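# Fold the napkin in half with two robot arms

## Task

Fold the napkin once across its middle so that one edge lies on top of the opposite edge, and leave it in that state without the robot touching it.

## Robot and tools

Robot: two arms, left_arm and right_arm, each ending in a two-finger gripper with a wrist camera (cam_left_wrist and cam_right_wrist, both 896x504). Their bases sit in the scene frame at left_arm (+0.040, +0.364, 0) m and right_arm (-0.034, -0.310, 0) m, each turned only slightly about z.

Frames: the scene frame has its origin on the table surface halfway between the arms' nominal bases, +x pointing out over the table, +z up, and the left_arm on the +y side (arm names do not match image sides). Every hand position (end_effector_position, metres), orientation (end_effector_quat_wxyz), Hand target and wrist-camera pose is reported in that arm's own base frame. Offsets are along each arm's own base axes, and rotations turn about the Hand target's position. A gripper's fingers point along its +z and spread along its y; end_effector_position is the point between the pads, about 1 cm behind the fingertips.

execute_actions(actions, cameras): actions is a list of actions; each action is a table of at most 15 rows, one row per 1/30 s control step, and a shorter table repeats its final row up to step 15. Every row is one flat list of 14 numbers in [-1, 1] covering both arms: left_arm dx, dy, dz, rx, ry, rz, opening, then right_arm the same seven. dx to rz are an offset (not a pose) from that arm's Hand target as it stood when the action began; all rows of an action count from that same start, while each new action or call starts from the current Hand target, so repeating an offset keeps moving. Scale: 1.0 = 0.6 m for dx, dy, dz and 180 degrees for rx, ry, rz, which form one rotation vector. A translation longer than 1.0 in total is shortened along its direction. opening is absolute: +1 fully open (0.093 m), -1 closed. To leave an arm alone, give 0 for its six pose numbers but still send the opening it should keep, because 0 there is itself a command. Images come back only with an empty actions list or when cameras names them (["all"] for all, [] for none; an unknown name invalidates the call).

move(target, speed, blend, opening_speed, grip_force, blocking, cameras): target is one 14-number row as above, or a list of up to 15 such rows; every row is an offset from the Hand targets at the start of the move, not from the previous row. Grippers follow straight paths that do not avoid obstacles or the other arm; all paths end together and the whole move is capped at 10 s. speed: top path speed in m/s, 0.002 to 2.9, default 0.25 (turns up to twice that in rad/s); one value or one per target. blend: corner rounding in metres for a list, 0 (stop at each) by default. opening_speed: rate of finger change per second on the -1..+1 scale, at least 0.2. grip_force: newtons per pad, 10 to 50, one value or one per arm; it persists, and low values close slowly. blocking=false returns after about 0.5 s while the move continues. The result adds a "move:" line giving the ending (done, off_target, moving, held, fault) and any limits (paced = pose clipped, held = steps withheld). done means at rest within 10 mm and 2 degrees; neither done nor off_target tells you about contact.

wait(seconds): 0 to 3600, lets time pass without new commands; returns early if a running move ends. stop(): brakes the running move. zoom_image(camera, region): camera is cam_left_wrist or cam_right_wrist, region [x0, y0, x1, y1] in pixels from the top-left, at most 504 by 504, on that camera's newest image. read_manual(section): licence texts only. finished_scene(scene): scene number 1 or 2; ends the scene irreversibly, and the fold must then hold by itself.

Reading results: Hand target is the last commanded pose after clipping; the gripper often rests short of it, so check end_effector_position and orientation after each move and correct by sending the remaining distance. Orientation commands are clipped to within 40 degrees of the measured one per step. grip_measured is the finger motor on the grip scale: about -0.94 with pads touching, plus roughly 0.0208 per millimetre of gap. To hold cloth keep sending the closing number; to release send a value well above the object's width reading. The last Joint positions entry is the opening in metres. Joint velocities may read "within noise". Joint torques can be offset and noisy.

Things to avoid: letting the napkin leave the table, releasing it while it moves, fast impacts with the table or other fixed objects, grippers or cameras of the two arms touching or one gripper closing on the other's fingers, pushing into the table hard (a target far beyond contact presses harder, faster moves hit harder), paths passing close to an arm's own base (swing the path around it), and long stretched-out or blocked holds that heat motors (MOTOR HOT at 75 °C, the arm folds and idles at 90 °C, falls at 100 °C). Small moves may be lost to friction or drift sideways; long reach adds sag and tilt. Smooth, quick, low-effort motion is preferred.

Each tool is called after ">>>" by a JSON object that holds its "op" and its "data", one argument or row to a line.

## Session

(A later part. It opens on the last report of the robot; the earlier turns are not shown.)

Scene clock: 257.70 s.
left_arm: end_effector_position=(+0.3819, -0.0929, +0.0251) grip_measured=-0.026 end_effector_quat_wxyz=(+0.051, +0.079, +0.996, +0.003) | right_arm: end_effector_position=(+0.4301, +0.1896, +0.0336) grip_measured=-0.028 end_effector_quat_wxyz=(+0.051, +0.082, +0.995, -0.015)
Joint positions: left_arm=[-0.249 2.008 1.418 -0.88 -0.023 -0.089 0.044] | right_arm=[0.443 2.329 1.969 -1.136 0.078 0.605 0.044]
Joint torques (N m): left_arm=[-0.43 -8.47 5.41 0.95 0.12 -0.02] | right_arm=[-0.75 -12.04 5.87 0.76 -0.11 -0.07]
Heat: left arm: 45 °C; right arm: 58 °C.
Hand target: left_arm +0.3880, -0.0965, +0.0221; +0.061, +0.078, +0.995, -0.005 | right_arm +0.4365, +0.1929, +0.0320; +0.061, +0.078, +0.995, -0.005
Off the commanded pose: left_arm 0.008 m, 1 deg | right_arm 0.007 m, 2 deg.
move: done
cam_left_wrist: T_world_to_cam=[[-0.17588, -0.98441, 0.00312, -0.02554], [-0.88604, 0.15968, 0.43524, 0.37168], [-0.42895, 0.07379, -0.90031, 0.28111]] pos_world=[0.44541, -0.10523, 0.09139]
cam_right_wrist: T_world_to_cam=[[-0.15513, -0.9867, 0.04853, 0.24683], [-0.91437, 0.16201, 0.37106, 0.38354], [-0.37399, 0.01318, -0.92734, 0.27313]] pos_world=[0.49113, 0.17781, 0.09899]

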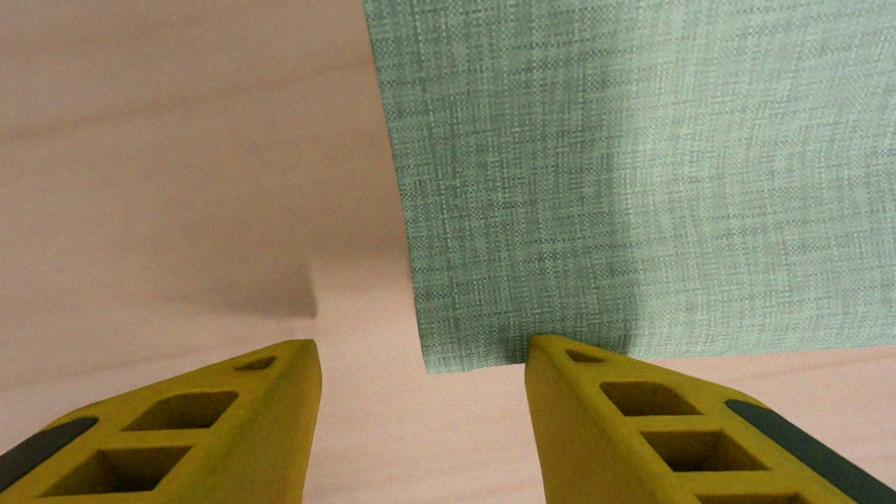

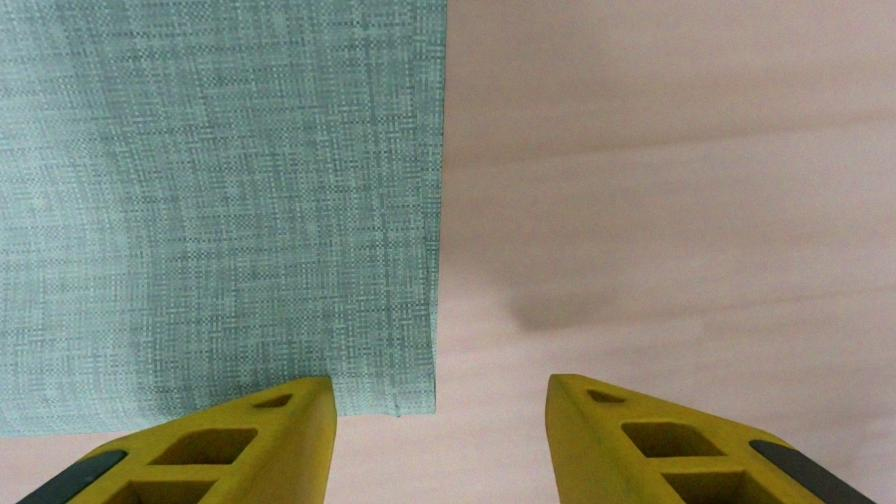

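>>> {"op": "move", "data": {
  "target": [-0.0058, 0.0022, -0.0285, 0, 0, 0, -0.025, -0.0083, 0.006, -0.0333, 0, 0, 0, -0.025],
  "speed": 0.04,
  "cameras": ["all"]
}}

Scene clock: 259.67 s.
left_arm: end_effector_position=(+0.3787, -0.0917, +0.0121) grip_measured=-0.026 end_effector_quat_wxyz=(+0.050, +0.080, +0.996, -0.003) | right_arm: end_effector_position=(+0.4276, +0.1879, +0.0182) grip_measured=-0.028 end_effector_quat_wxyz=(+0.050, +0.083, +0.995, -0.015)
Joint positions: left_arm=[-0.242 2.014 1.372 -0.828 -0.011 -0.081 0.044] | right_arm=[0.441 2.329 1.908 -1.078 0.076 0.605 0.044]
Joint torques (N m): left_arm=[-0.32 -7.86 4.49 1.13 0.09 0] | right_arm=[0.39 -11.84 4.37 0.97 -0.1 0.06]
Heat: left arm: 45 °C; right arm: 58 °C.
Hand target: left_arm +0.3846, -0.0952, +0.0050; +0.061, +0.078, +0.995, -0.005 | right_arm +0.4315, +0.1965, +0.0120; +0.061, +0.078, +0.995, -0.005
Off the commanded pose: left_arm 0.010 m, 1 deg | right_arm 0.011 m, 2 deg.
move: off_target (right_arm)
cam_left_wrist: T_world_to_cam=[[-0.17845, -0.98384, 0.01453, -0.02404], [-0.88436, 0.16685, 0.43597, 0.37426], [-0.43135, 0.06495, -0.89985, 0.26806]] pos_world=[0.44232, -0.10351, 0.0784]
cam_right_wrist: T_world_to_cam=[[-0.1563, -0.98649, 0.04899, 0.24594], [-0.91284, 0.16322, 0.37427, 0.38619], [-0.37721, 0.01378, -0.92602, 0.25916]] pos_world=[0.48873, 0.17601, 0.0834]

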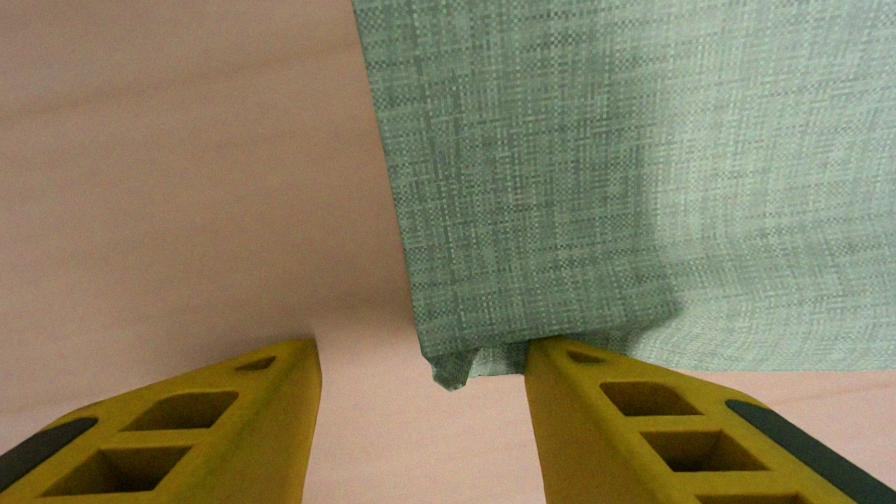

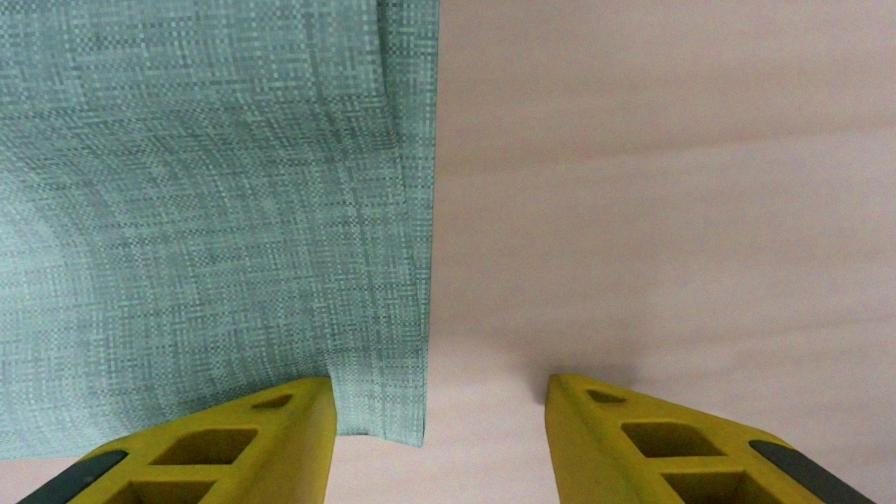

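>>> {"op": "move", "data": {
  "target": [
    [0, 0, 0, 0, 0, 0, -0.025, 0.0033, 0.01, 0.0583, 0, 0, 0, -0.025],
    [0, 0, 0, 0, 0, 0, -0.025, 0.0017, 0.01, -0.0033, 0, 0, 0, -0.025]
  ],
  "speed": 0.05,
  "cameras": ["all"]
}}

Scene clock: 262.43 s.
left_arm: end_effector_position=(+0.3787, -0.0917, +0.0121) grip_measured=-0.026 end_effector_quat_wxyz=(+0.050, +0.080, +0.996, -0.003) | right_arm: end_effector_position=(+0.4260, +0.1967, +0.0189) grip_measured=-0.028 end_effector_quat_wxyz=(+0.049, +0.073, +0.996, -0.015)
Joint positions: left_arm=[-0.242 2.014 1.372 -0.828 -0.011 -0.081 0.044] | right_arm=[0.46 2.34 1.929 -1.09 0.076 0.603 0.044]
Joint torques (N m): left_arm=[-0.31 -7.84 4.49 1.13 0.08 0] | right_arm=[0.29 -11.43 4.52 1.03 -0.08 0.18]
Heat: left arm: 44 °C; right arm: 57 °C.
Hand target: left_arm +0.3846, -0.0952, +0.0050; +0.061, +0.078, +0.995, -0.005 | right_arm +0.4325, +0.2025, +0.0100; +0.061, +0.078, +0.995, -0.005
Off the commanded pose: left_arm 0.010 m, 1 deg | right_arm 0.013 m, 2 deg.
move: off_target (right_arm)
cam_left_wrist: T_world_to_cam=[[-0.17845, -0.98384, 0.01453, -0.02404], [-0.88436, 0.16685, 0.43597, 0.37426], [-0.43135, 0.06495, -0.89985, 0.26806]] pos_world=[0.44232, -0.10351, 0.0784]
cam_right_wrist: T_world_to_cam=[[-0.13656, -0.98937, 0.05, 0.24648], [-0.9154, 0.14532, 0.37539, 0.38766], [-0.37867, 0.00549, -0.92552, 0.26131]] pos_world=[0.48747, 0.18609, 0.084]

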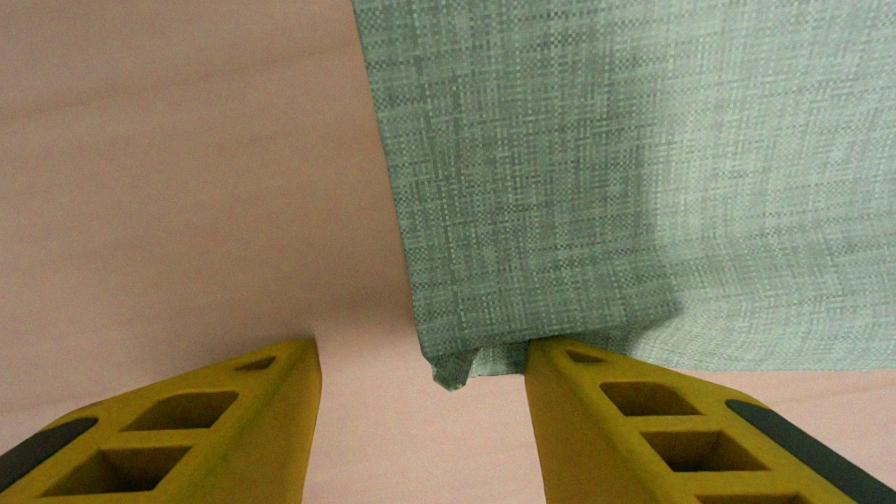

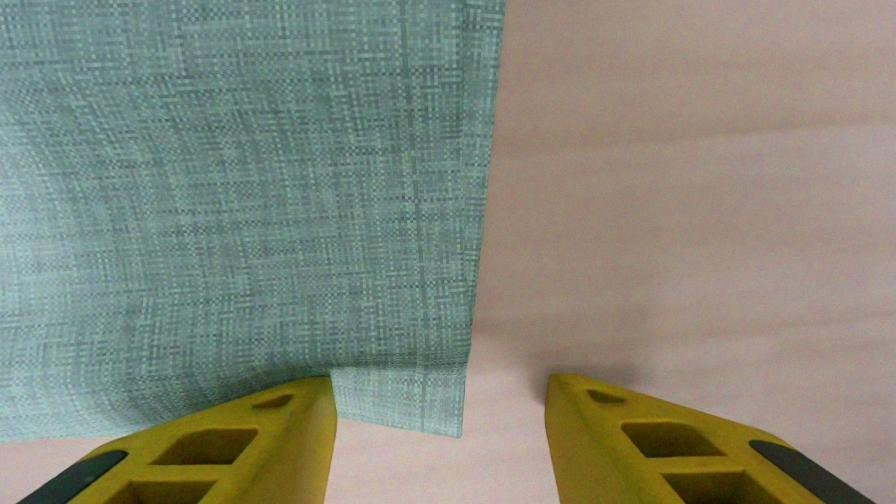

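>>> {"op": "move", "data": {
  "target": [
    [0, 0, 0, 0, 0, 0, -0.025, 0.0017, -0.0067, 0.0583, 0, 0, 0, -0.025],
    [0, 0, 0, 0, 0, 0, -0.025, 0.0, -0.0067, 0.0, 0, 0, 0, -0.025]
  ],
  "speed": 0.05,
  "cameras": ["cam_right_wrist"]
}}

Scene clock: 265.40 s.
left_arm: end_effector_position=(+0.3787, -0.0917, +0.0121) grip_measured=-0.026 end_effector_quat_wxyz=(+0.050, +0.080, +0.996, -0.003) | right_arm: end_effector_position=(+0.4239, +0.1957, +0.0183) grip_measured=-0.028 end_effector_quat_wxyz=(+0.046, +0.073, +0.996, -0.017)
Joint positions: left_arm=[-0.242 2.014 1.372 -0.828 -0.011 -0.081 0.044] | right_arm=[0.46 2.339 1.924 -1.095 0.076 0.603 0.044]
Joint torques (N m): left_arm=[-0.31 -7.84 4.49 1.13 0.08 0] | right_arm=[-0.44 -11.93 3.77 1.13 -0.08 0.09]
Heat: left arm: 44 °C; right arm: 57 °C.
Hand target: left_arm +0.3846, -0.0952, +0.0050; +0.061, +0.078, +0.995, -0.005 | right_arm +0.4325, +0.1985, +0.0100; +0.061, +0.078, +0.995, -0.005
Off the commanded pose: left_arm 0.010 m, 1 deg | right_arm 0.012 m, 2 deg.
move: off_target (right_arm)
cam_right_wrist: T_world_to_cam=[[-0.13619, -0.9892, 0.05427, 0.24495], [-0.91278, 0.14659, 0.38124, 0.38468], [-0.38508, 0.00238, -0.92288, 0.26327]] pos_world=[0.48587, 0.18528, 0.08301]

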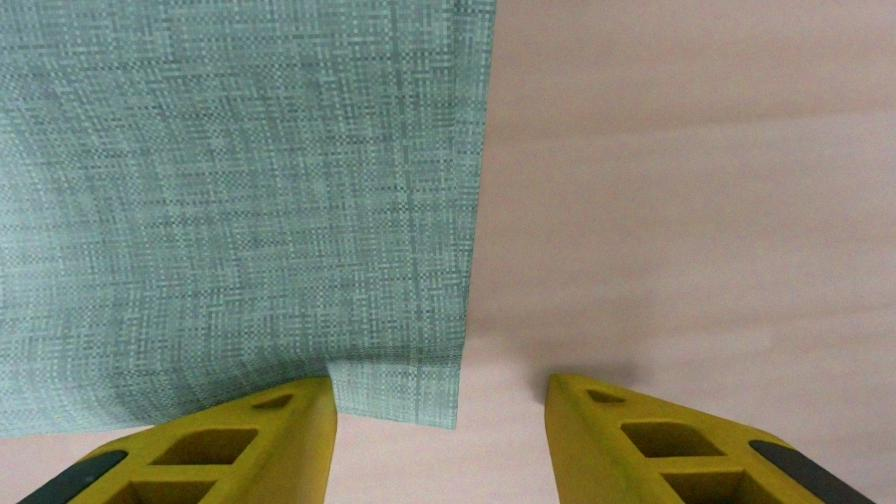

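>>> {"op": "move", "data": {
  "target": [
    [0, 0, 0, 0, 0, 0, -0.025, 0.0017, -0.0142, 0.0583, 0, 0, 0, -0.025],
    [0, 0, 0, 0, 0, 0, -0.025, 0.0017, -0.01, 0.0, 0, 0, 0, -0.025]
  ],
  "speed": 0.05,
  "cameras": ["cam_right_wrist"]
}}

Scene clock: 268.00 s.
left_arm: end_effector_position=(+0.3787, -0.0917, +0.0121) grip_measured=-0.026 end_effector_quat_wxyz=(+0.050, +0.080, +0.996, -0.003) | right_arm: end_effector_position=(+0.4264, +0.1877, +0.0182) grip_measured=-0.028 end_effector_quat_wxyz=(+0.045, +0.081, +0.996, -0.014)
Joint positions: left_arm=[-0.242 2.014 1.372 -0.828 -0.011 -0.081 0.044] | right_arm=[0.44 2.331 1.911 -1.086 0.07 0.6 0.044]
Joint torques (N m): left_arm=[-0.31 -7.86 4.51 1.13 0.08 0] | right_arm=[-0.27 -11.85 3.77 1.11 -0.05 -0.02]
Heat: left arm: 44 °C; right arm: 57 °C.
Hand target: left_arm +0.3846, -0.0952, +0.0050; +0.061, +0.078, +0.995, -0.005 | right_arm +0.4335, +0.1925, +0.0100; +0.061, +0.078, +0.995, -0.005
Off the commanded pose: left_arm 0.010 m, 1 deg | right_arm 0.012 m, 2 deg.
move: off_target (right_arm)
cam_right_wrist: T_world_to_cam=[[-0.1525, -0.98715, 0.04778, 0.24405], [-0.91024, 0.15912, 0.38228, 0.38478], [-0.38497, 0.0148, -0.92281, 0.26176]] pos_world=[0.48823, 0.17581, 0.0828]

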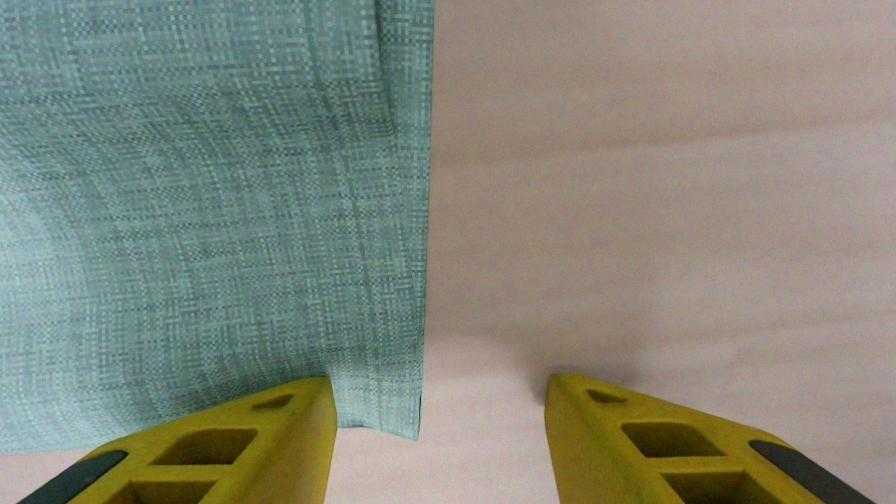

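>>> {"op": "move", "data": {
  "target": [
    [0, 0, 0, 0, 0, 0, -0.025, 0.0, 0.0097, 0.0583, 0, 0, 0, -0.025],
    [0, 0, 0, 0, 0, 0, -0.025, -0.0017, 0.0097, 0.0, 0, 0, 0, -0.025]
  ],
  "speed": 0.05,
  "cameras": ["cam_right_wrist"]
}}

Scene clock: 270.93 s.
left_arm: end_effector_position=(+0.3787, -0.0917, +0.0121) grip_measured=-0.026 end_effector_quat_wxyz=(+0.050, +0.080, +0.996, -0.003) | right_arm: end_effector_position=(+0.4248, +0.1941, +0.0186) grip_measured=-0.028 end_effector_quat_wxyz=(+0.048, +0.074, +0.996, -0.013)
Joint positions: left_arm=[-0.242 2.014 1.372 -0.828 -0.011 -0.081 0.044] | right_arm=[0.454 2.331 1.912 -1.083 0.07 0.6 0.044]
Joint torques (N m): left_arm=[-0.31 -7.83 4.49 1.13 0.08 0] | right_arm=[0.35 -11.25 4.67 1.03 -0.04 0.12]
Heat: left arm: 44 °C; right arm: 56 °C.
Hand target: left_arm +0.3846, -0.0952, +0.0050; +0.061, +0.078, +0.995, -0.005 | right_arm +0.4325, +0.1983, +0.0100; +0.061, +0.078, +0.995, -0.005
Off the commanded pose: left_arm 0.010 m, 1 deg | right_arm 0.012 m, 2 deg.
move: off_target (right_arm)
cam_right_wrist: T_world_to_cam=[[-0.13903, -0.98925, 0.04527, 0.24488], [-0.91394, 0.14578, 0.37877, 0.3863], [-0.3813, 0.01129, -0.92438, 0.2606]] pos_world=[0.48647, 0.18299, 0.08349]

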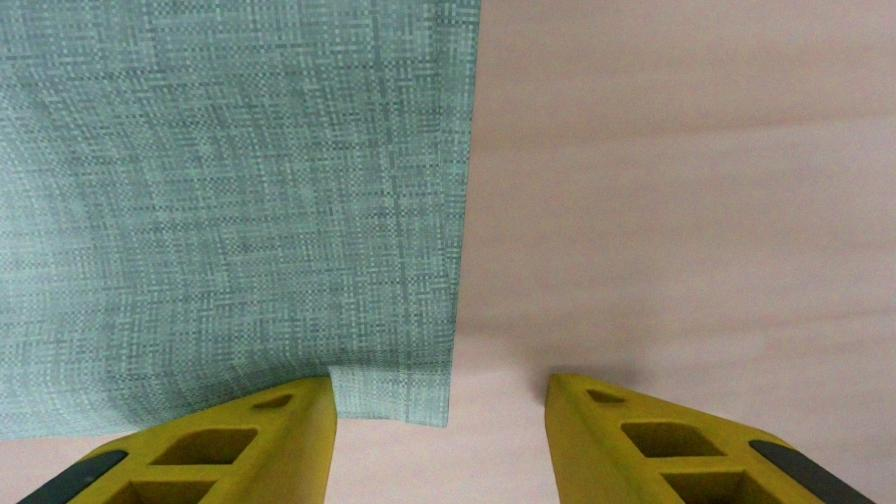

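>>> {"op": "move", "data": {
  "target": [0, 0, 0, 0, 0, 0, -1, 0, 0, 0, 0, 0, 0, -1],
  "opening_speed": 0.5,
  "cameras": ["all"]
}}

Scene clock: 273.60 s.
left_arm: end_effector_position=(+0.3800, -0.0973, +0.0124) grip_measured=-0.989 end_effector_quat_wxyz=(+0.055, +0.084, +0.995, -0.010) | right_arm: end_effector_position=(+0.4291, +0.1987, +0.0182) grip_measured=-0.984 end_effector_quat_wxyz=(+0.056, +0.074, +0.996, -0.003)
Joint positions: left_arm=[-0.25 2.014 1.372 -0.817 0.001 -0.081 0] | right_arm=[0.455 2.331 1.909 -1.055 0.061 0.6 0]
Joint torques (N m): left_arm=[-0.14 -7.86 4.52 1.03 -0.07 0] | right_arm=[-0.43 -11.28 4.93 0.79 0.05 0.11]
Heat: left arm: 44 °C; right arm: 55 °C.
Hand target: left_arm +0.3846, -0.0952, +0.0050; +0.061, +0.078, +0.995, -0.005 | right_arm +0.4325, +0.1983, +0.0100; +0.061, +0.078, +0.995, -0.005
Off the commanded pose: left_arm 0.009 m, 1 deg | right_arm 0.009 m, 1 deg.
move: done
cam_left_wrist: T_world_to_cam=[[-0.18749, -0.98189, 0.02739, -0.02584], [-0.88601, 0.18109, 0.42685, 0.37831], [-0.42408, 0.05577, -0.90391, 0.26563]] pos_world=[0.44299, -0.10869, 0.07934]
cam_right_wrist: T_world_to_cam=[[-0.13739, -0.99023, 0.02398, 0.24983], [-0.92096, 0.13662, 0.36491, 0.39476], [-0.36462, 0.02806, -0.93073, 0.25149]] pos_world=[0.48958, 0.1864, 0.08403]

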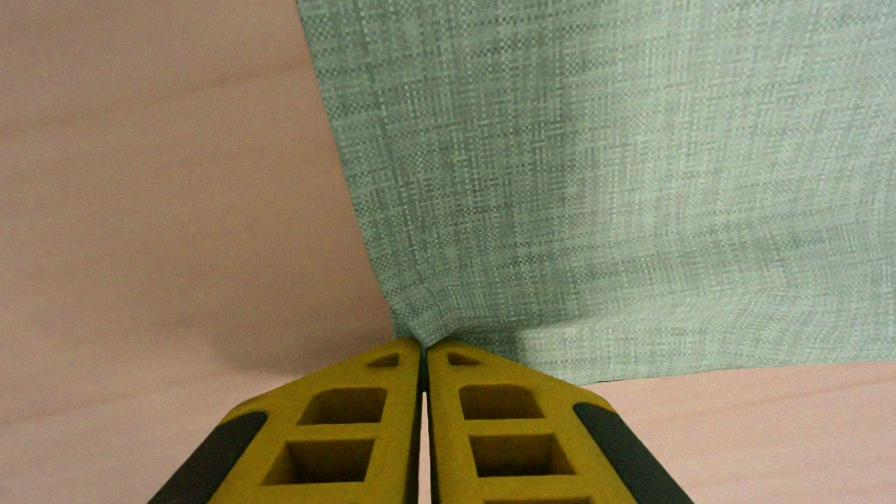

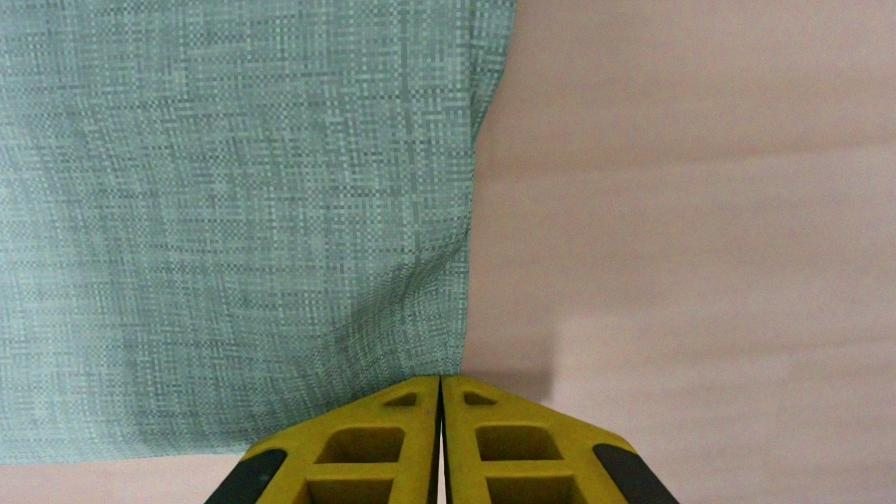

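>>> {"op": "zoom_image", "data": {
  "camera": "cam_right_wrist",
  "region": [320, 270, 620, 440]
}}

>>> {"op": "zoom_image", "data": {
  "camera": "cam_left_wrist",
  "region": [300, 230, 600, 400]
}}

Scaled by 1.680 from the camera's image (finer frame: 1280x720).

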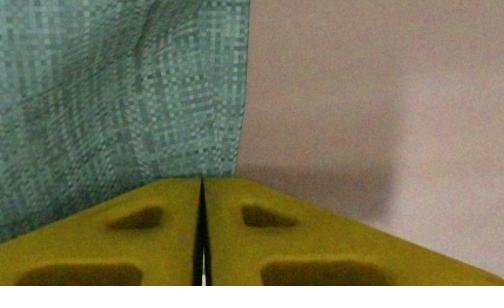

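Scaled by 1.680 from the camera's image (finer frame: 1280x720).

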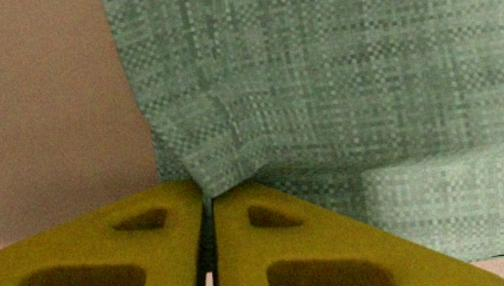

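>>> {"op": "move", "data": {
  "target": [0, 0, 0, 0, 0, 0, -1, 0.0, 0.0, 0.05, 0, 0, 0, -1],
  "speed": 0.06,
  "cameras": ["cam_right_wrist"]
}}

Scene clock: 275.43 s.
left_arm: end_effector_position=(+0.3800, -0.0973, +0.0124) grip_measured=-0.989 end_effector_quat_wxyz=(+0.055, +0.084, +0.995, -0.010) | right_arm: end_effector_position=(+0.4279, +0.1981, +0.0283) grip_measured=-0.984 end_effector_quat_wxyz=(+0.051, +0.073, +0.996, -0.006)
Joint positions: left_arm=[-0.25 2.014 1.372 -0.817 0.001 -0.081 0] | right_arm=[0.455 2.331 1.951 -1.109 0.061 0.6 0]
Joint torques (N m): left_arm=[-0.14 -7.86 4.51 1.03 -0.07 0] | right_arm=[-0.43 -13.22 8.75 0.22 0.05 0.11]
Heat: left arm: 44 °C; right arm: 54 °C.
Hand target: left_arm +0.3846, -0.0952, +0.0050; +0.061, +0.078, +0.995, -0.005 | right_arm +0.4325, +0.1983, +0.0400; +0.061, +0.078, +0.995, -0.005
Off the commanded pose: left_arm 0.009 m, 1 deg | right_arm 0.013 m, 1 deg.
move: off_target (right_arm)
cam_right_wrist: T_world_to_cam=[[-0.13717, -0.99007, 0.03076, 0.24858], [-0.91688, 0.13866, 0.3743, 0.38772], [-0.37485, 0.02314, -0.9268, 0.26567]] pos_world=[0.48918, 0.1862, 0.09345]

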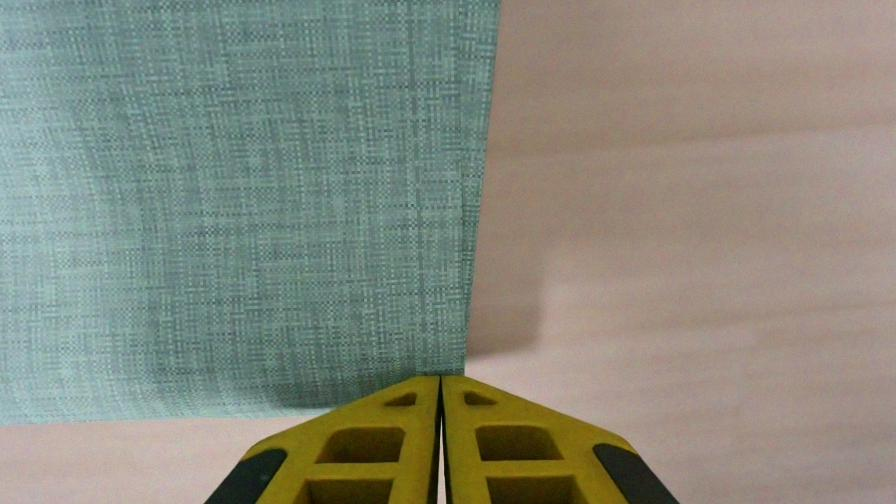

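>>> {"op": "move", "data": {
  "target": [
    [0, 0, 0, 0, 0, 0, -1, 0.0, -0.008, 0.025, 0, 0, 0, -0.025],
    [0, 0, 0, 0, 0, 0, -1, 0.0, -0.008, -0.05, 0, 0, 0, -0.025]
  ],
  "speed": 0.05,
  "cameras": ["cam_right_wrist"]
}}

Scene clock: 278.47 s.
left_arm: end_effector_position=(+0.3800, -0.0973, +0.0124) grip_measured=-0.989 end_effector_quat_wxyz=(+0.055, +0.084, +0.995, -0.010) | right_arm: end_effector_position=(+0.4210, +0.1939, +0.0175) grip_measured=-0.028 end_effector_quat_wxyz=(+0.040, +0.074, +0.996, -0.012)
Joint positions: left_arm=[-0.25 2.014 1.372 -0.817 0.001 -0.081 0] | right_arm=[0.454 2.329 1.906 -1.09 0.061 0.6 0.044]
Joint torques (N m): left_arm=[-0.14 -7.86 4.51 1.03 -0.07 0] | right_arm=[-0.91 -11.86 3.81 1.16 0.04 0.02]
Heat: left arm: 43 °C; right arm: 54 °C.
Hand target: left_arm +0.3846, -0.0952, +0.0050; +0.061, +0.078, +0.995, -0.005 | right_arm +0.4325, +0.1935, +0.0100; +0.061, +0.078, +0.995, -0.005
Off the commanded pose: left_arm 0.009 m, 1 deg | right_arm 0.014 m, 3 deg.
move: off_target (right_arm)
cam_right_wrist: T_world_to_cam=[[-0.13782, -0.98945, 0.04454, 0.2438], [-0.90821, 0.14419, 0.39289, 0.38094], [-0.39517, 0.0137, -0.91851, 0.26339]] pos_world=[0.48366, 0.18269, 0.0814]

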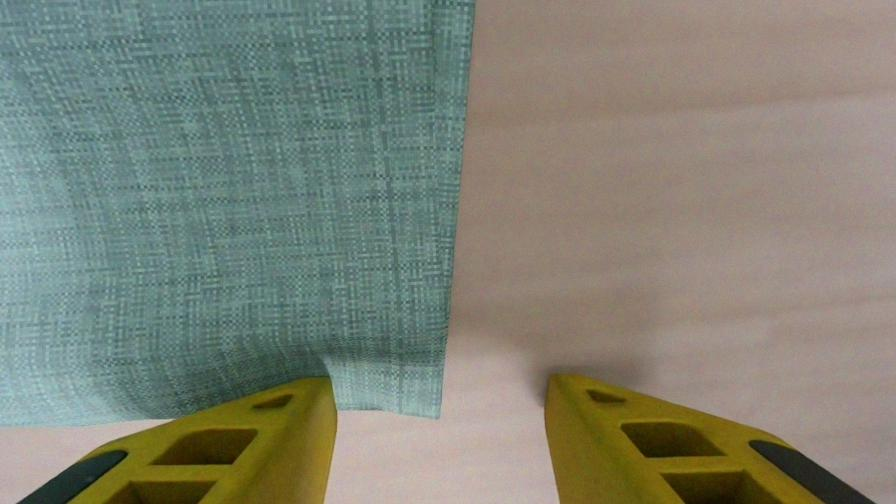

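>>> {"op": "move", "data": {
  "target": [0, 0, 0, 0, 0, 0, -1, 0.0, 0.0, -0.0067, 0, 0, 0, -1],
  "opening_speed": 0.5,
  "speed": 0.05,
  "cameras": ["cam_right_wrist"]
}}

Scene clock: 281.17 s.
left_arm: end_effector_position=(+0.3800, -0.0973, +0.0124) grip_measured=-0.989 end_effector_quat_wxyz=(+0.055, +0.084, +0.995, -0.010) | right_arm: end_effector_position=(+0.4246, +0.2102, +0.0175) grip_measured=-0.980 end_effector_quat_wxyz=(+0.049, +0.067, +0.996, +0.018)
Joint positions: left_arm=[-0.25 2.014 1.372 -0.817 0.001 -0.081 0] | right_arm=[0.466 2.326 1.898 -1.04 0.018 0.6 0]
Joint torques (N m): left_arm=[-0.14 -7.86 4.51 1.03 -0.07 0] | right_arm=[-1.68 -11.3 3.81 0.83 0.4 0.01]
Heat: left arm: 43 °C; right arm: 53 °C.
Hand target: left_arm +0.3846, -0.0952, +0.0050; +0.061, +0.078, +0.995, -0.005 | right_arm +0.4325, +0.1935, +0.0060; +0.061, +0.078, +0.995, -0.005
Off the commanded pose: left_arm 0.009 m, 1 deg | right_arm 0.022 m, 3 deg.
move: off_target (right_arm)
cam_right_wrist: T_world_to_cam=[[-0.12257, -0.99232, -0.01668, 0.25555], [-0.9188, 0.1071, 0.37992, 0.39437], [-0.37522, 0.0619, -0.92487, 0.2461]] pos_world=[0.48601, 0.19611, 0.08205]

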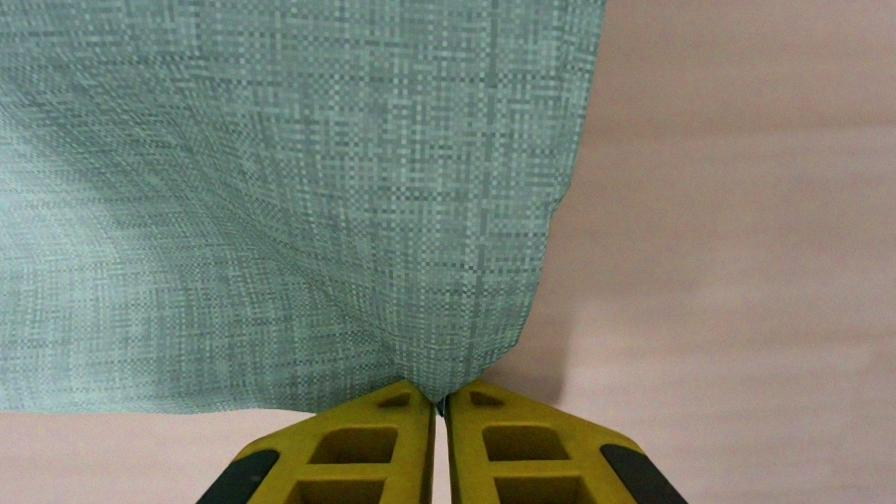

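>>> {"op": "move", "data": {
  "target": [
    [0, 0, 0.05, 0, 0, 0, -1, -0.0067, 0.0283, 0.065, 0, 0, 0, -1],
    [-0.2333, -0.001, 0.05, 0, 0, 0, -1, -0.24, 0.0358, 0.065, 0, 0, 0, -1]
  ],
  "speed": [0.05, 0.07],
  "cameras": ["all"]
}}

Scene clock: 288.30 s.
left_arm: end_effector_position=(+0.2367, -0.0979, +0.0262) grip_measured=-0.989 end_effector_quat_wxyz=(+0.032, +0.086, +0.996, -0.011) | right_arm: end_effector_position=(+0.2811, +0.2149, +0.0323) grip_measured=-0.981 end_effector_quat_wxyz=(+0.033, +0.067, +0.997, -0.014)
Joint positions: left_arm=[-0.391 1.543 0.855 -0.816 0.001 -0.218 0] | right_arm=[0.684 1.92 1.326 -0.949 0.065 0.818 0]
Joint torques (N m): left_arm=[-0.4 -8.57 4.94 0.7 -0.26 -0.07] | right_arm=[0.03 -12.41 5.15 0.52 0.2 0.24]
Heat: left arm: 43 °C; right arm: 53 °C.
Hand target: left_arm +0.2446, -0.0958, +0.0350; +0.061, +0.078, +0.995, -0.005 | right_arm +0.2885, +0.2150, +0.0450; +0.061, +0.078, +0.995, -0.005
Off the commanded pose: left_arm 0.012 m, 4 deg | right_arm 0.015 m, 4 deg.
move: off_target (left_arm, right_arm)
cam_left_wrist: T_world_to_cam=[[-0.1911, -0.98099, 0.03364, -0.05281], [-0.86447, 0.18443, 0.46764, 0.23977], [-0.46495, 0.06029, -0.88328, 0.22702]] pos_world=[0.30274, -0.10971, 0.09017]
cam_right_wrist: T_world_to_cam=[[-0.12451, -0.99092, 0.0508, 0.24101], [-0.90383, 0.1344, 0.40623, 0.24546], [-0.40937, 0.00466, -0.91236, 0.2272]] pos_world=[0.34488, 0.20478, 0.09533]

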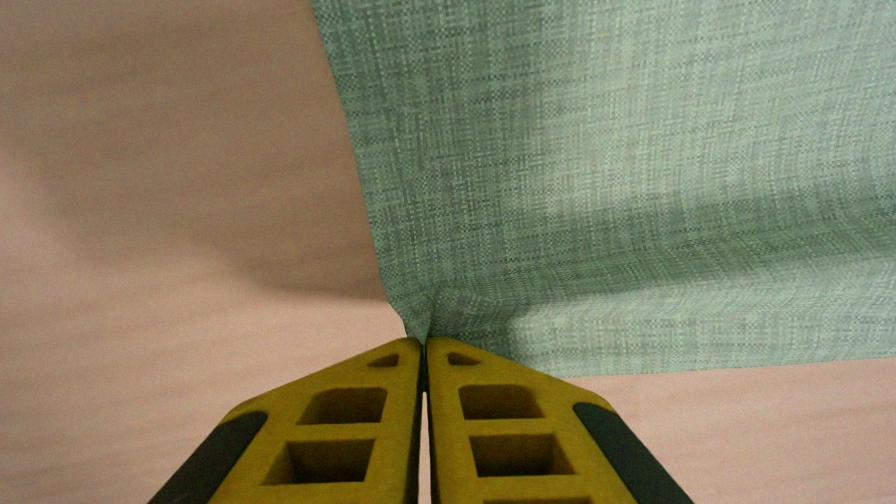

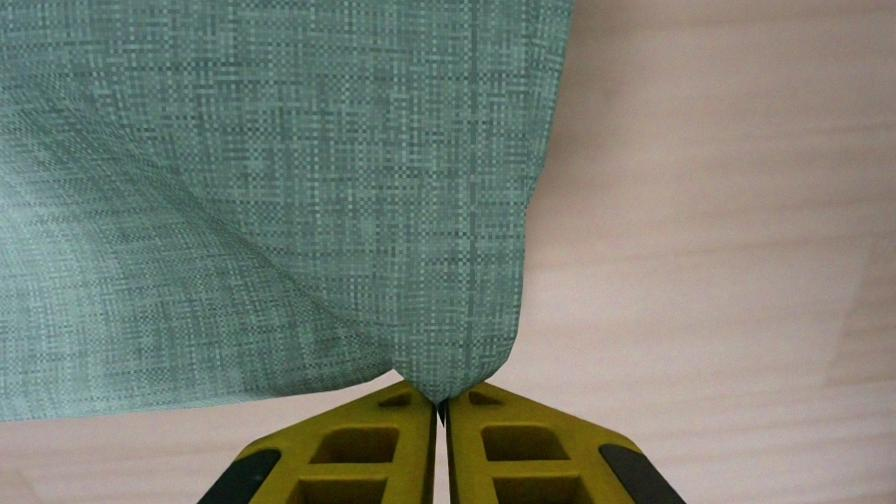

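>>> {"op": "move", "data": {
  "target": [
    [0, 0, -0.0133, 0, 0, 0, -1, 0, 0, -0.0167, 0, 0, 0, -1],
    [0, 0, -0.0133, 0, 0, 0, -0.3, 0, 0, -0.0167, 0, 0, 0, -0.3],
    [0.01, 0, 0.15, 0, 0, 0, -0.3, 0.01, 0, 0.15, 0, 0, 0, -0.3],
    [0.0923, -0.0403, 0.4083, -0.0165, -0.0986, 0, -0.3, 0.0858, 0.0083, 0.3917, -0.0165, -0.0986, 0, -0.3]
  ],
  "speed": [0.04, 0.04, 0.06, 0.2],
  "blend": [0, 0, 0.02, 0],
  "cameras": ["all"]
}}

Scene clock: 304.27 s.
left_arm: end_effector_position=(+0.2983, -0.1217, +0.2727) grip_measured=-0.302 end_effector_quat_wxyz=(+0.209, +0.085, +0.974, -0.023) | right_arm: end_effector_position=(+0.3405, +0.2239, +0.2751) grip_measured=-0.303 end_effector_quat_wxyz=(+0.230, +0.080, +0.970, +0.009)
Joint positions: left_arm=[-0.439 1.5 1.743 -1.4 -0.098 -0.244 0.031] | right_arm=[0.708 1.918 2.236 -1.538 0.311 0.818 0.031]
Joint torques (N m): left_arm=[-0.49 -4.42 8.27 1.07 -0.2 -0.07] | right_arm=[0.28 -8.32 7.72 0.71 0.28 -0.07]
Heat: left arm: 41 °C; right arm: 53 °C.
Hand target: left_arm +0.3000, -0.1200, +0.2800; +0.216, +0.077, +0.973, -0.019 | right_arm +0.3400, +0.2200, +0.2800; +0.216, +0.077, +0.973, -0.019
Off the commanded pose: left_arm 0.008 m, 1 deg | right_arm 0.006 m, 4 deg.
joint sent to its limit (right arm) — joint 4 (wrist pitch), lower limit. The joint targets are off in position, not in orientation.
move: off_target (right_arm); target 2's new opening was sent with left_arm's hand 0.011 m and 3 deg from that target
cam_left_wrist: T_world_to_cam=[[-0.19851, -0.9799, 0.01998, -0.06672], [-0.97159, 0.19942, 0.12741, 0.30878], [-0.12883, 0.00588, -0.99165, 0.39748]] pos_world=[0.33797, -0.12929, 0.35615]
cam_right_wrist: T_world_to_cam=[[-0.15184, -0.98808, -0.02527, 0.27459], [-0.9882, 0.15124, 0.02431, 0.3294], [-0.0202, 0.02866, -0.99938, 0.35904]] pos_world=[0.37446, 0.21122, 0.35775]

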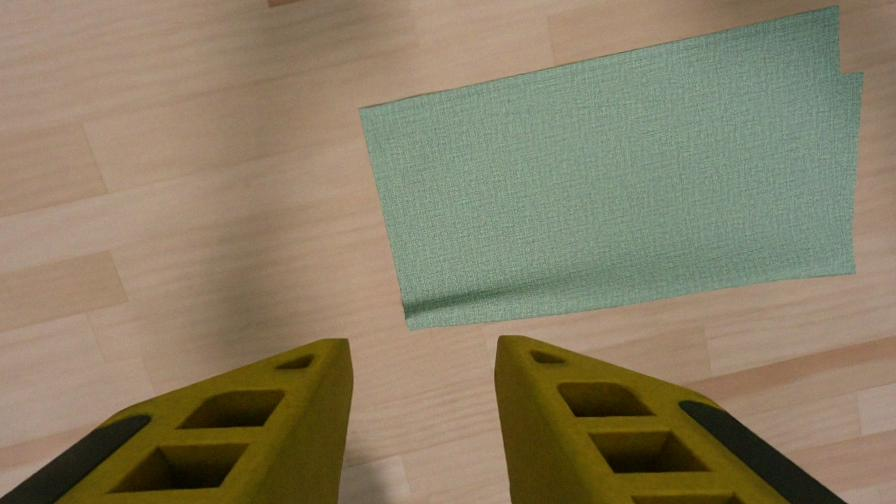

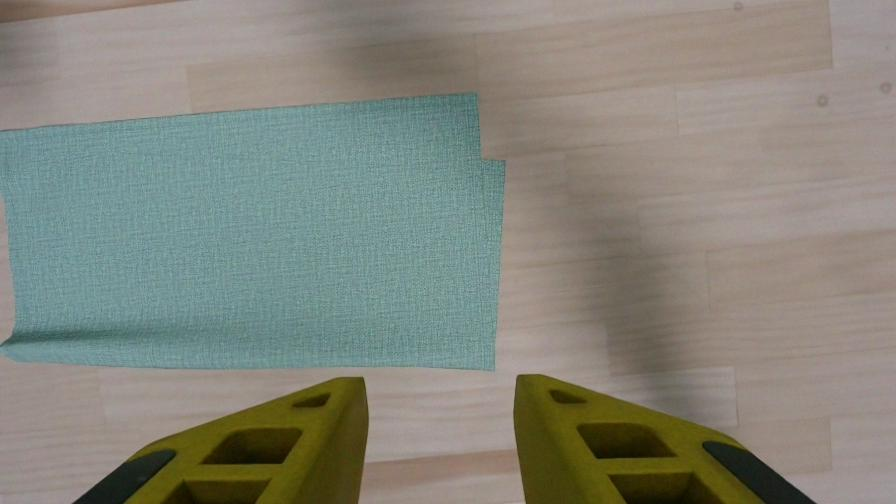

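>>> {"op": "zoom_image", "data": {
  "camera": "cam_left_wrist",
  "region": [330, 70, 530, 182]
}}

>>> {"op": "zoom_image", "data": {
  "camera": "cam_right_wrist",
  "region": [400, 70, 560, 160]
}}

>>> {"op": "zoom_image", "data": {
  "camera": "cam_left_wrist",
  "region": [370, 250, 570, 362]
}}

Scaled by 2.520 from the camera's image (finer frame: 1280x720).

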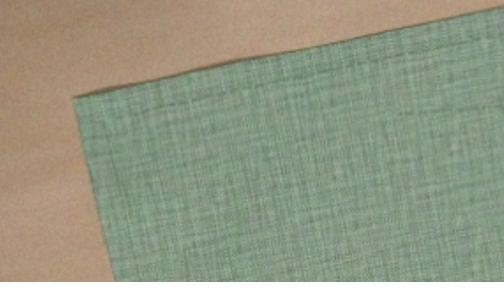

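Scaled by 3.150 from the camera's image (finer frame: 1280x720).

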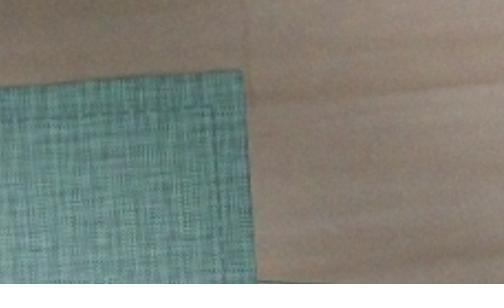

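Scaled by 2.520 from the camera's image (finer frame: 1280x720).

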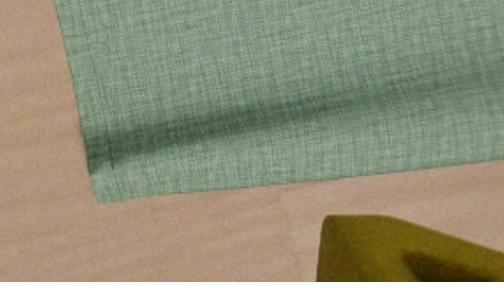

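>>> {"op": "move", "data": {
  "target": [0.1917, 0.0467, -0.3, 0.0165, 0.0986, 0, -0.025, 0.22, -0.0567, -0.3167, 0.0165, 0.0986, 0, -0.025],
  "speed": 0.15,
  "cameras": ["all"]
}}

Scene clock: 312.00 s.
left_arm: end_effector_position=(+0.3998, -0.0871, +0.0919) grip_measured=-0.026 end_effector_quat_wxyz=(+0.035, +0.073, +0.997, +0.006) | right_arm: end_effector_position=(+0.4729, +0.1829, +0.0880) grip_measured=-0.028 end_effector_quat_wxyz=(+0.065, +0.089, +0.994, -0.008)
Joint positions: left_arm=[-0.224 2.048 1.75 -1.207 -0.023 -0.077 0.044] | right_arm=[0.394 2.537 2.556 -1.483 0.075 0.569 0.044]
Joint torques (N m): left_arm=[0.39 -9.26 8.87 0.79 0.15 0.14] | right_arm=[-0.32 -12.51 8.68 0.28 -0.13 -0.09]
Heat: left arm: 41 °C; right arm: 52 °C.
Hand target: left_arm +0.4150, -0.0919, +0.1000; +0.061, +0.078, +0.995, -0.005 | right_arm +0.4720, +0.1860, +0.0900; +0.061, +0.078, +0.995, -0.005
Off the commanded pose: left_arm 0.018 m, 3 deg | right_arm 0.004 m, 1 deg.
move: off_target (left_arm)
cam_left_wrist: T_world_to_cam=[[-0.16362, -0.98652, -0.00015, -0.02167], [-0.87316, 0.14475, 0.46545, 0.34834], [-0.45915, 0.07629, -0.88507, 0.35941]] pos_world=[0.46564, -0.09922, 0.15597]
cam_right_wrist: T_world_to_cam=[[-0.16978, -0.98498, 0.03154, 0.25239], [-0.92228, 0.17008, 0.3471, 0.40784], [-0.34725, 0.02984, -0.9373, 0.32492]] pos_world=[0.53182, 0.16953, 0.15503]

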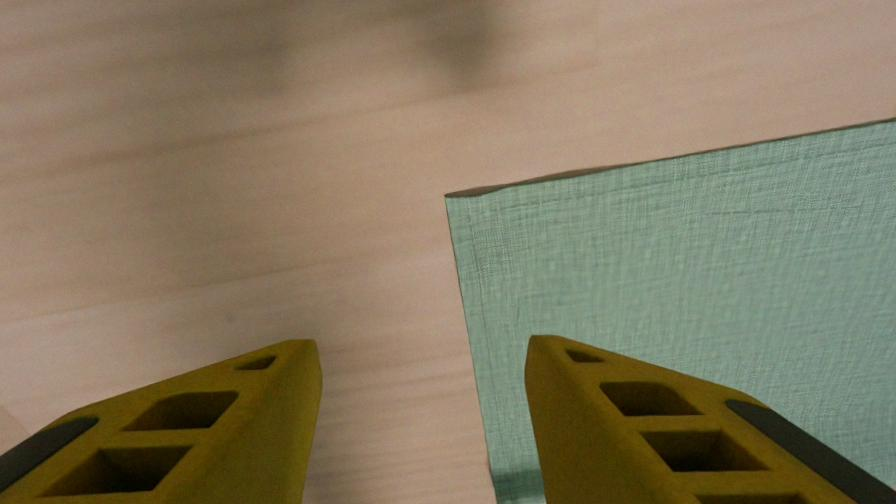

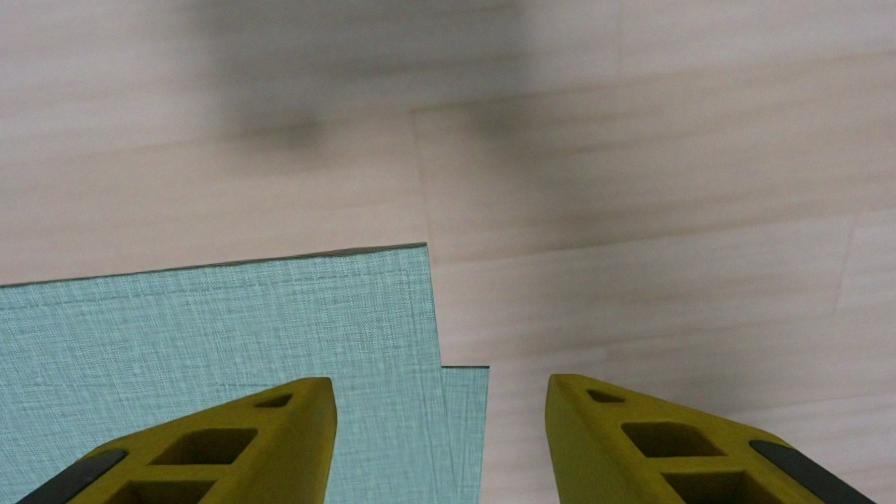

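>>> {"op": "zoom_image", "data": {
  "camera": "cam_left_wrist",
  "region": [420, 150, 620, 262]
}}

>>> {"op": "zoom_image", "data": {
  "camera": "cam_right_wrist",
  "region": [330, 220, 530, 400]
}}

Scaled by 2.520 from the camera's image (finer frame: 1280x720).

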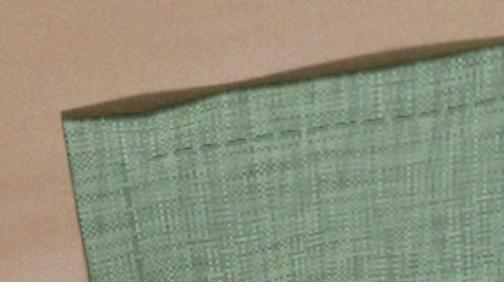

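Scaled by 2.520 from the camera's image (finer frame: 1280x720).

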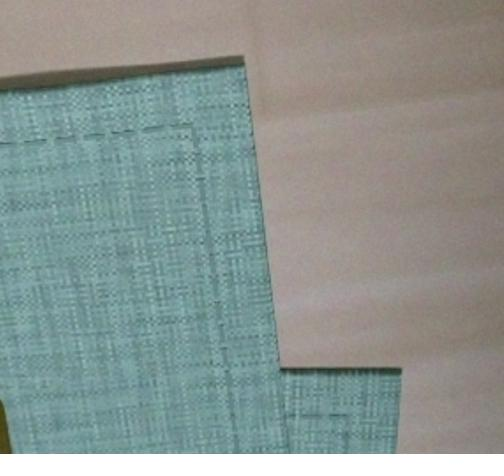

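>>> {"op": "move", "data": {
  "target": [-0.0033, -0.0135, -0.1033, 0, 0, 0, -0.025, 0.01, 0.0075, -0.0883, 0, 0, 0, -0.025],
  "speed": 0.08,
  "cameras": ["all"]
}}

Scene clock: 317.90 s.
left_arm: end_effector_position=(+0.4064, -0.0958, +0.0409) grip_measured=-0.026 end_effector_quat_wxyz=(+0.051, +0.081, +0.995, +0.004) | right_arm: end_effector_position=(+0.4734, +0.1832, +0.0385) grip_measured=-0.028 end_effector_quat_wxyz=(+0.051, +0.089, +0.995, -0.015)
Joint positions: left_arm=[-0.241 2.081 1.594 -0.984 -0.023 -0.077 0.044] | right_arm=[0.394 2.537 2.36 -1.317 0.075 0.569 0.044]
Joint torques (N m): left_arm=[-0.44 -9.22 5.61 0.95 0.13 -0.06] | right_arm=[0.03 -13.45 5.78 0.77 -0.13 -0.05]
Heat: left arm: 41 °C; right arm: 54 °C.
Hand target: left_arm +0.4130, -0.1000, +0.0380; +0.061, +0.078, +0.995, -0.005 | right_arm +0.4780, +0.1905, +0.0370; +0.061, +0.078, +0.995, -0.005
Off the commanded pose: left_arm 0.008 m, 2 deg | right_arm 0.009 m, 2 deg.
move: done
cam_left_wrist: T_world_to_cam=[[-0.18029, -0.98361, 0.00173, -0.02223], [-0.8847, 0.16292, 0.43676, 0.38669], [-0.42989, 0.07721, -0.89958, 0.30686]] pos_world=[0.47002, -0.10856, 0.10719]
cam_right_wrist: T_world_to_cam=[[-0.1687, -0.9845, 0.048, 0.25301], [-0.91212, 0.17439, 0.37099, 0.41894], [-0.37361, 0.01881, -0.92739, 0.29282]] pos_world=[0.53421, 0.17053, 0.10399]

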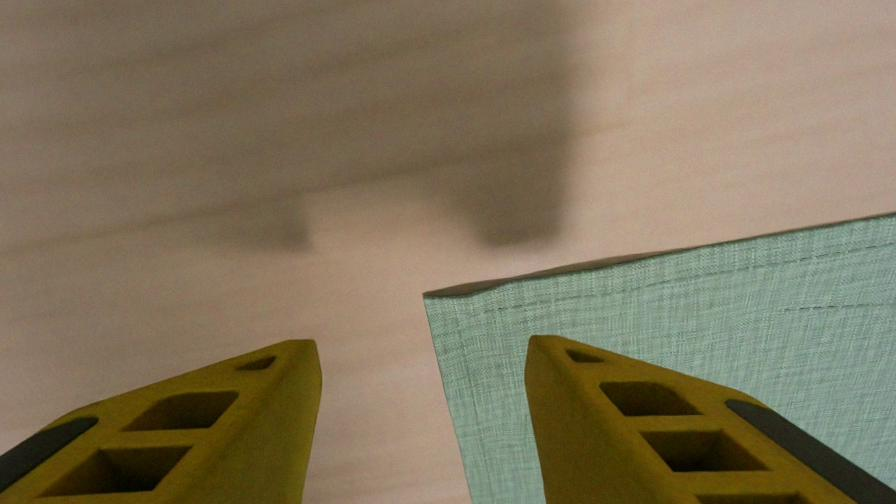

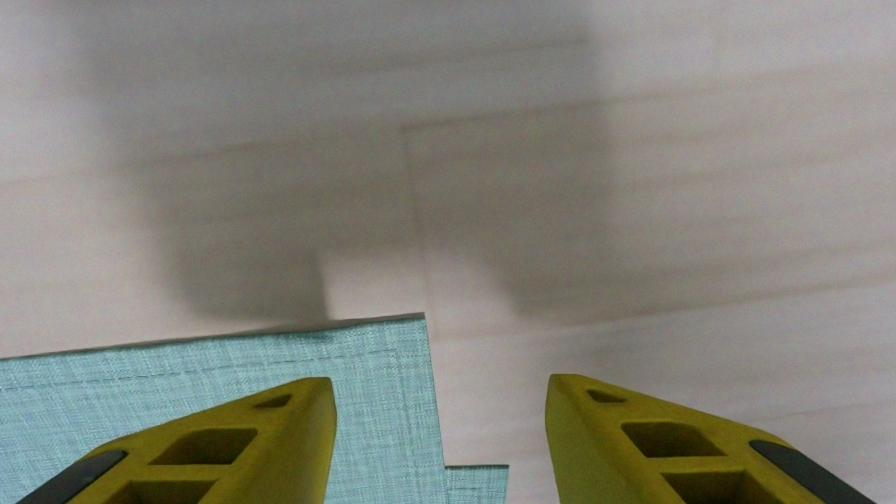

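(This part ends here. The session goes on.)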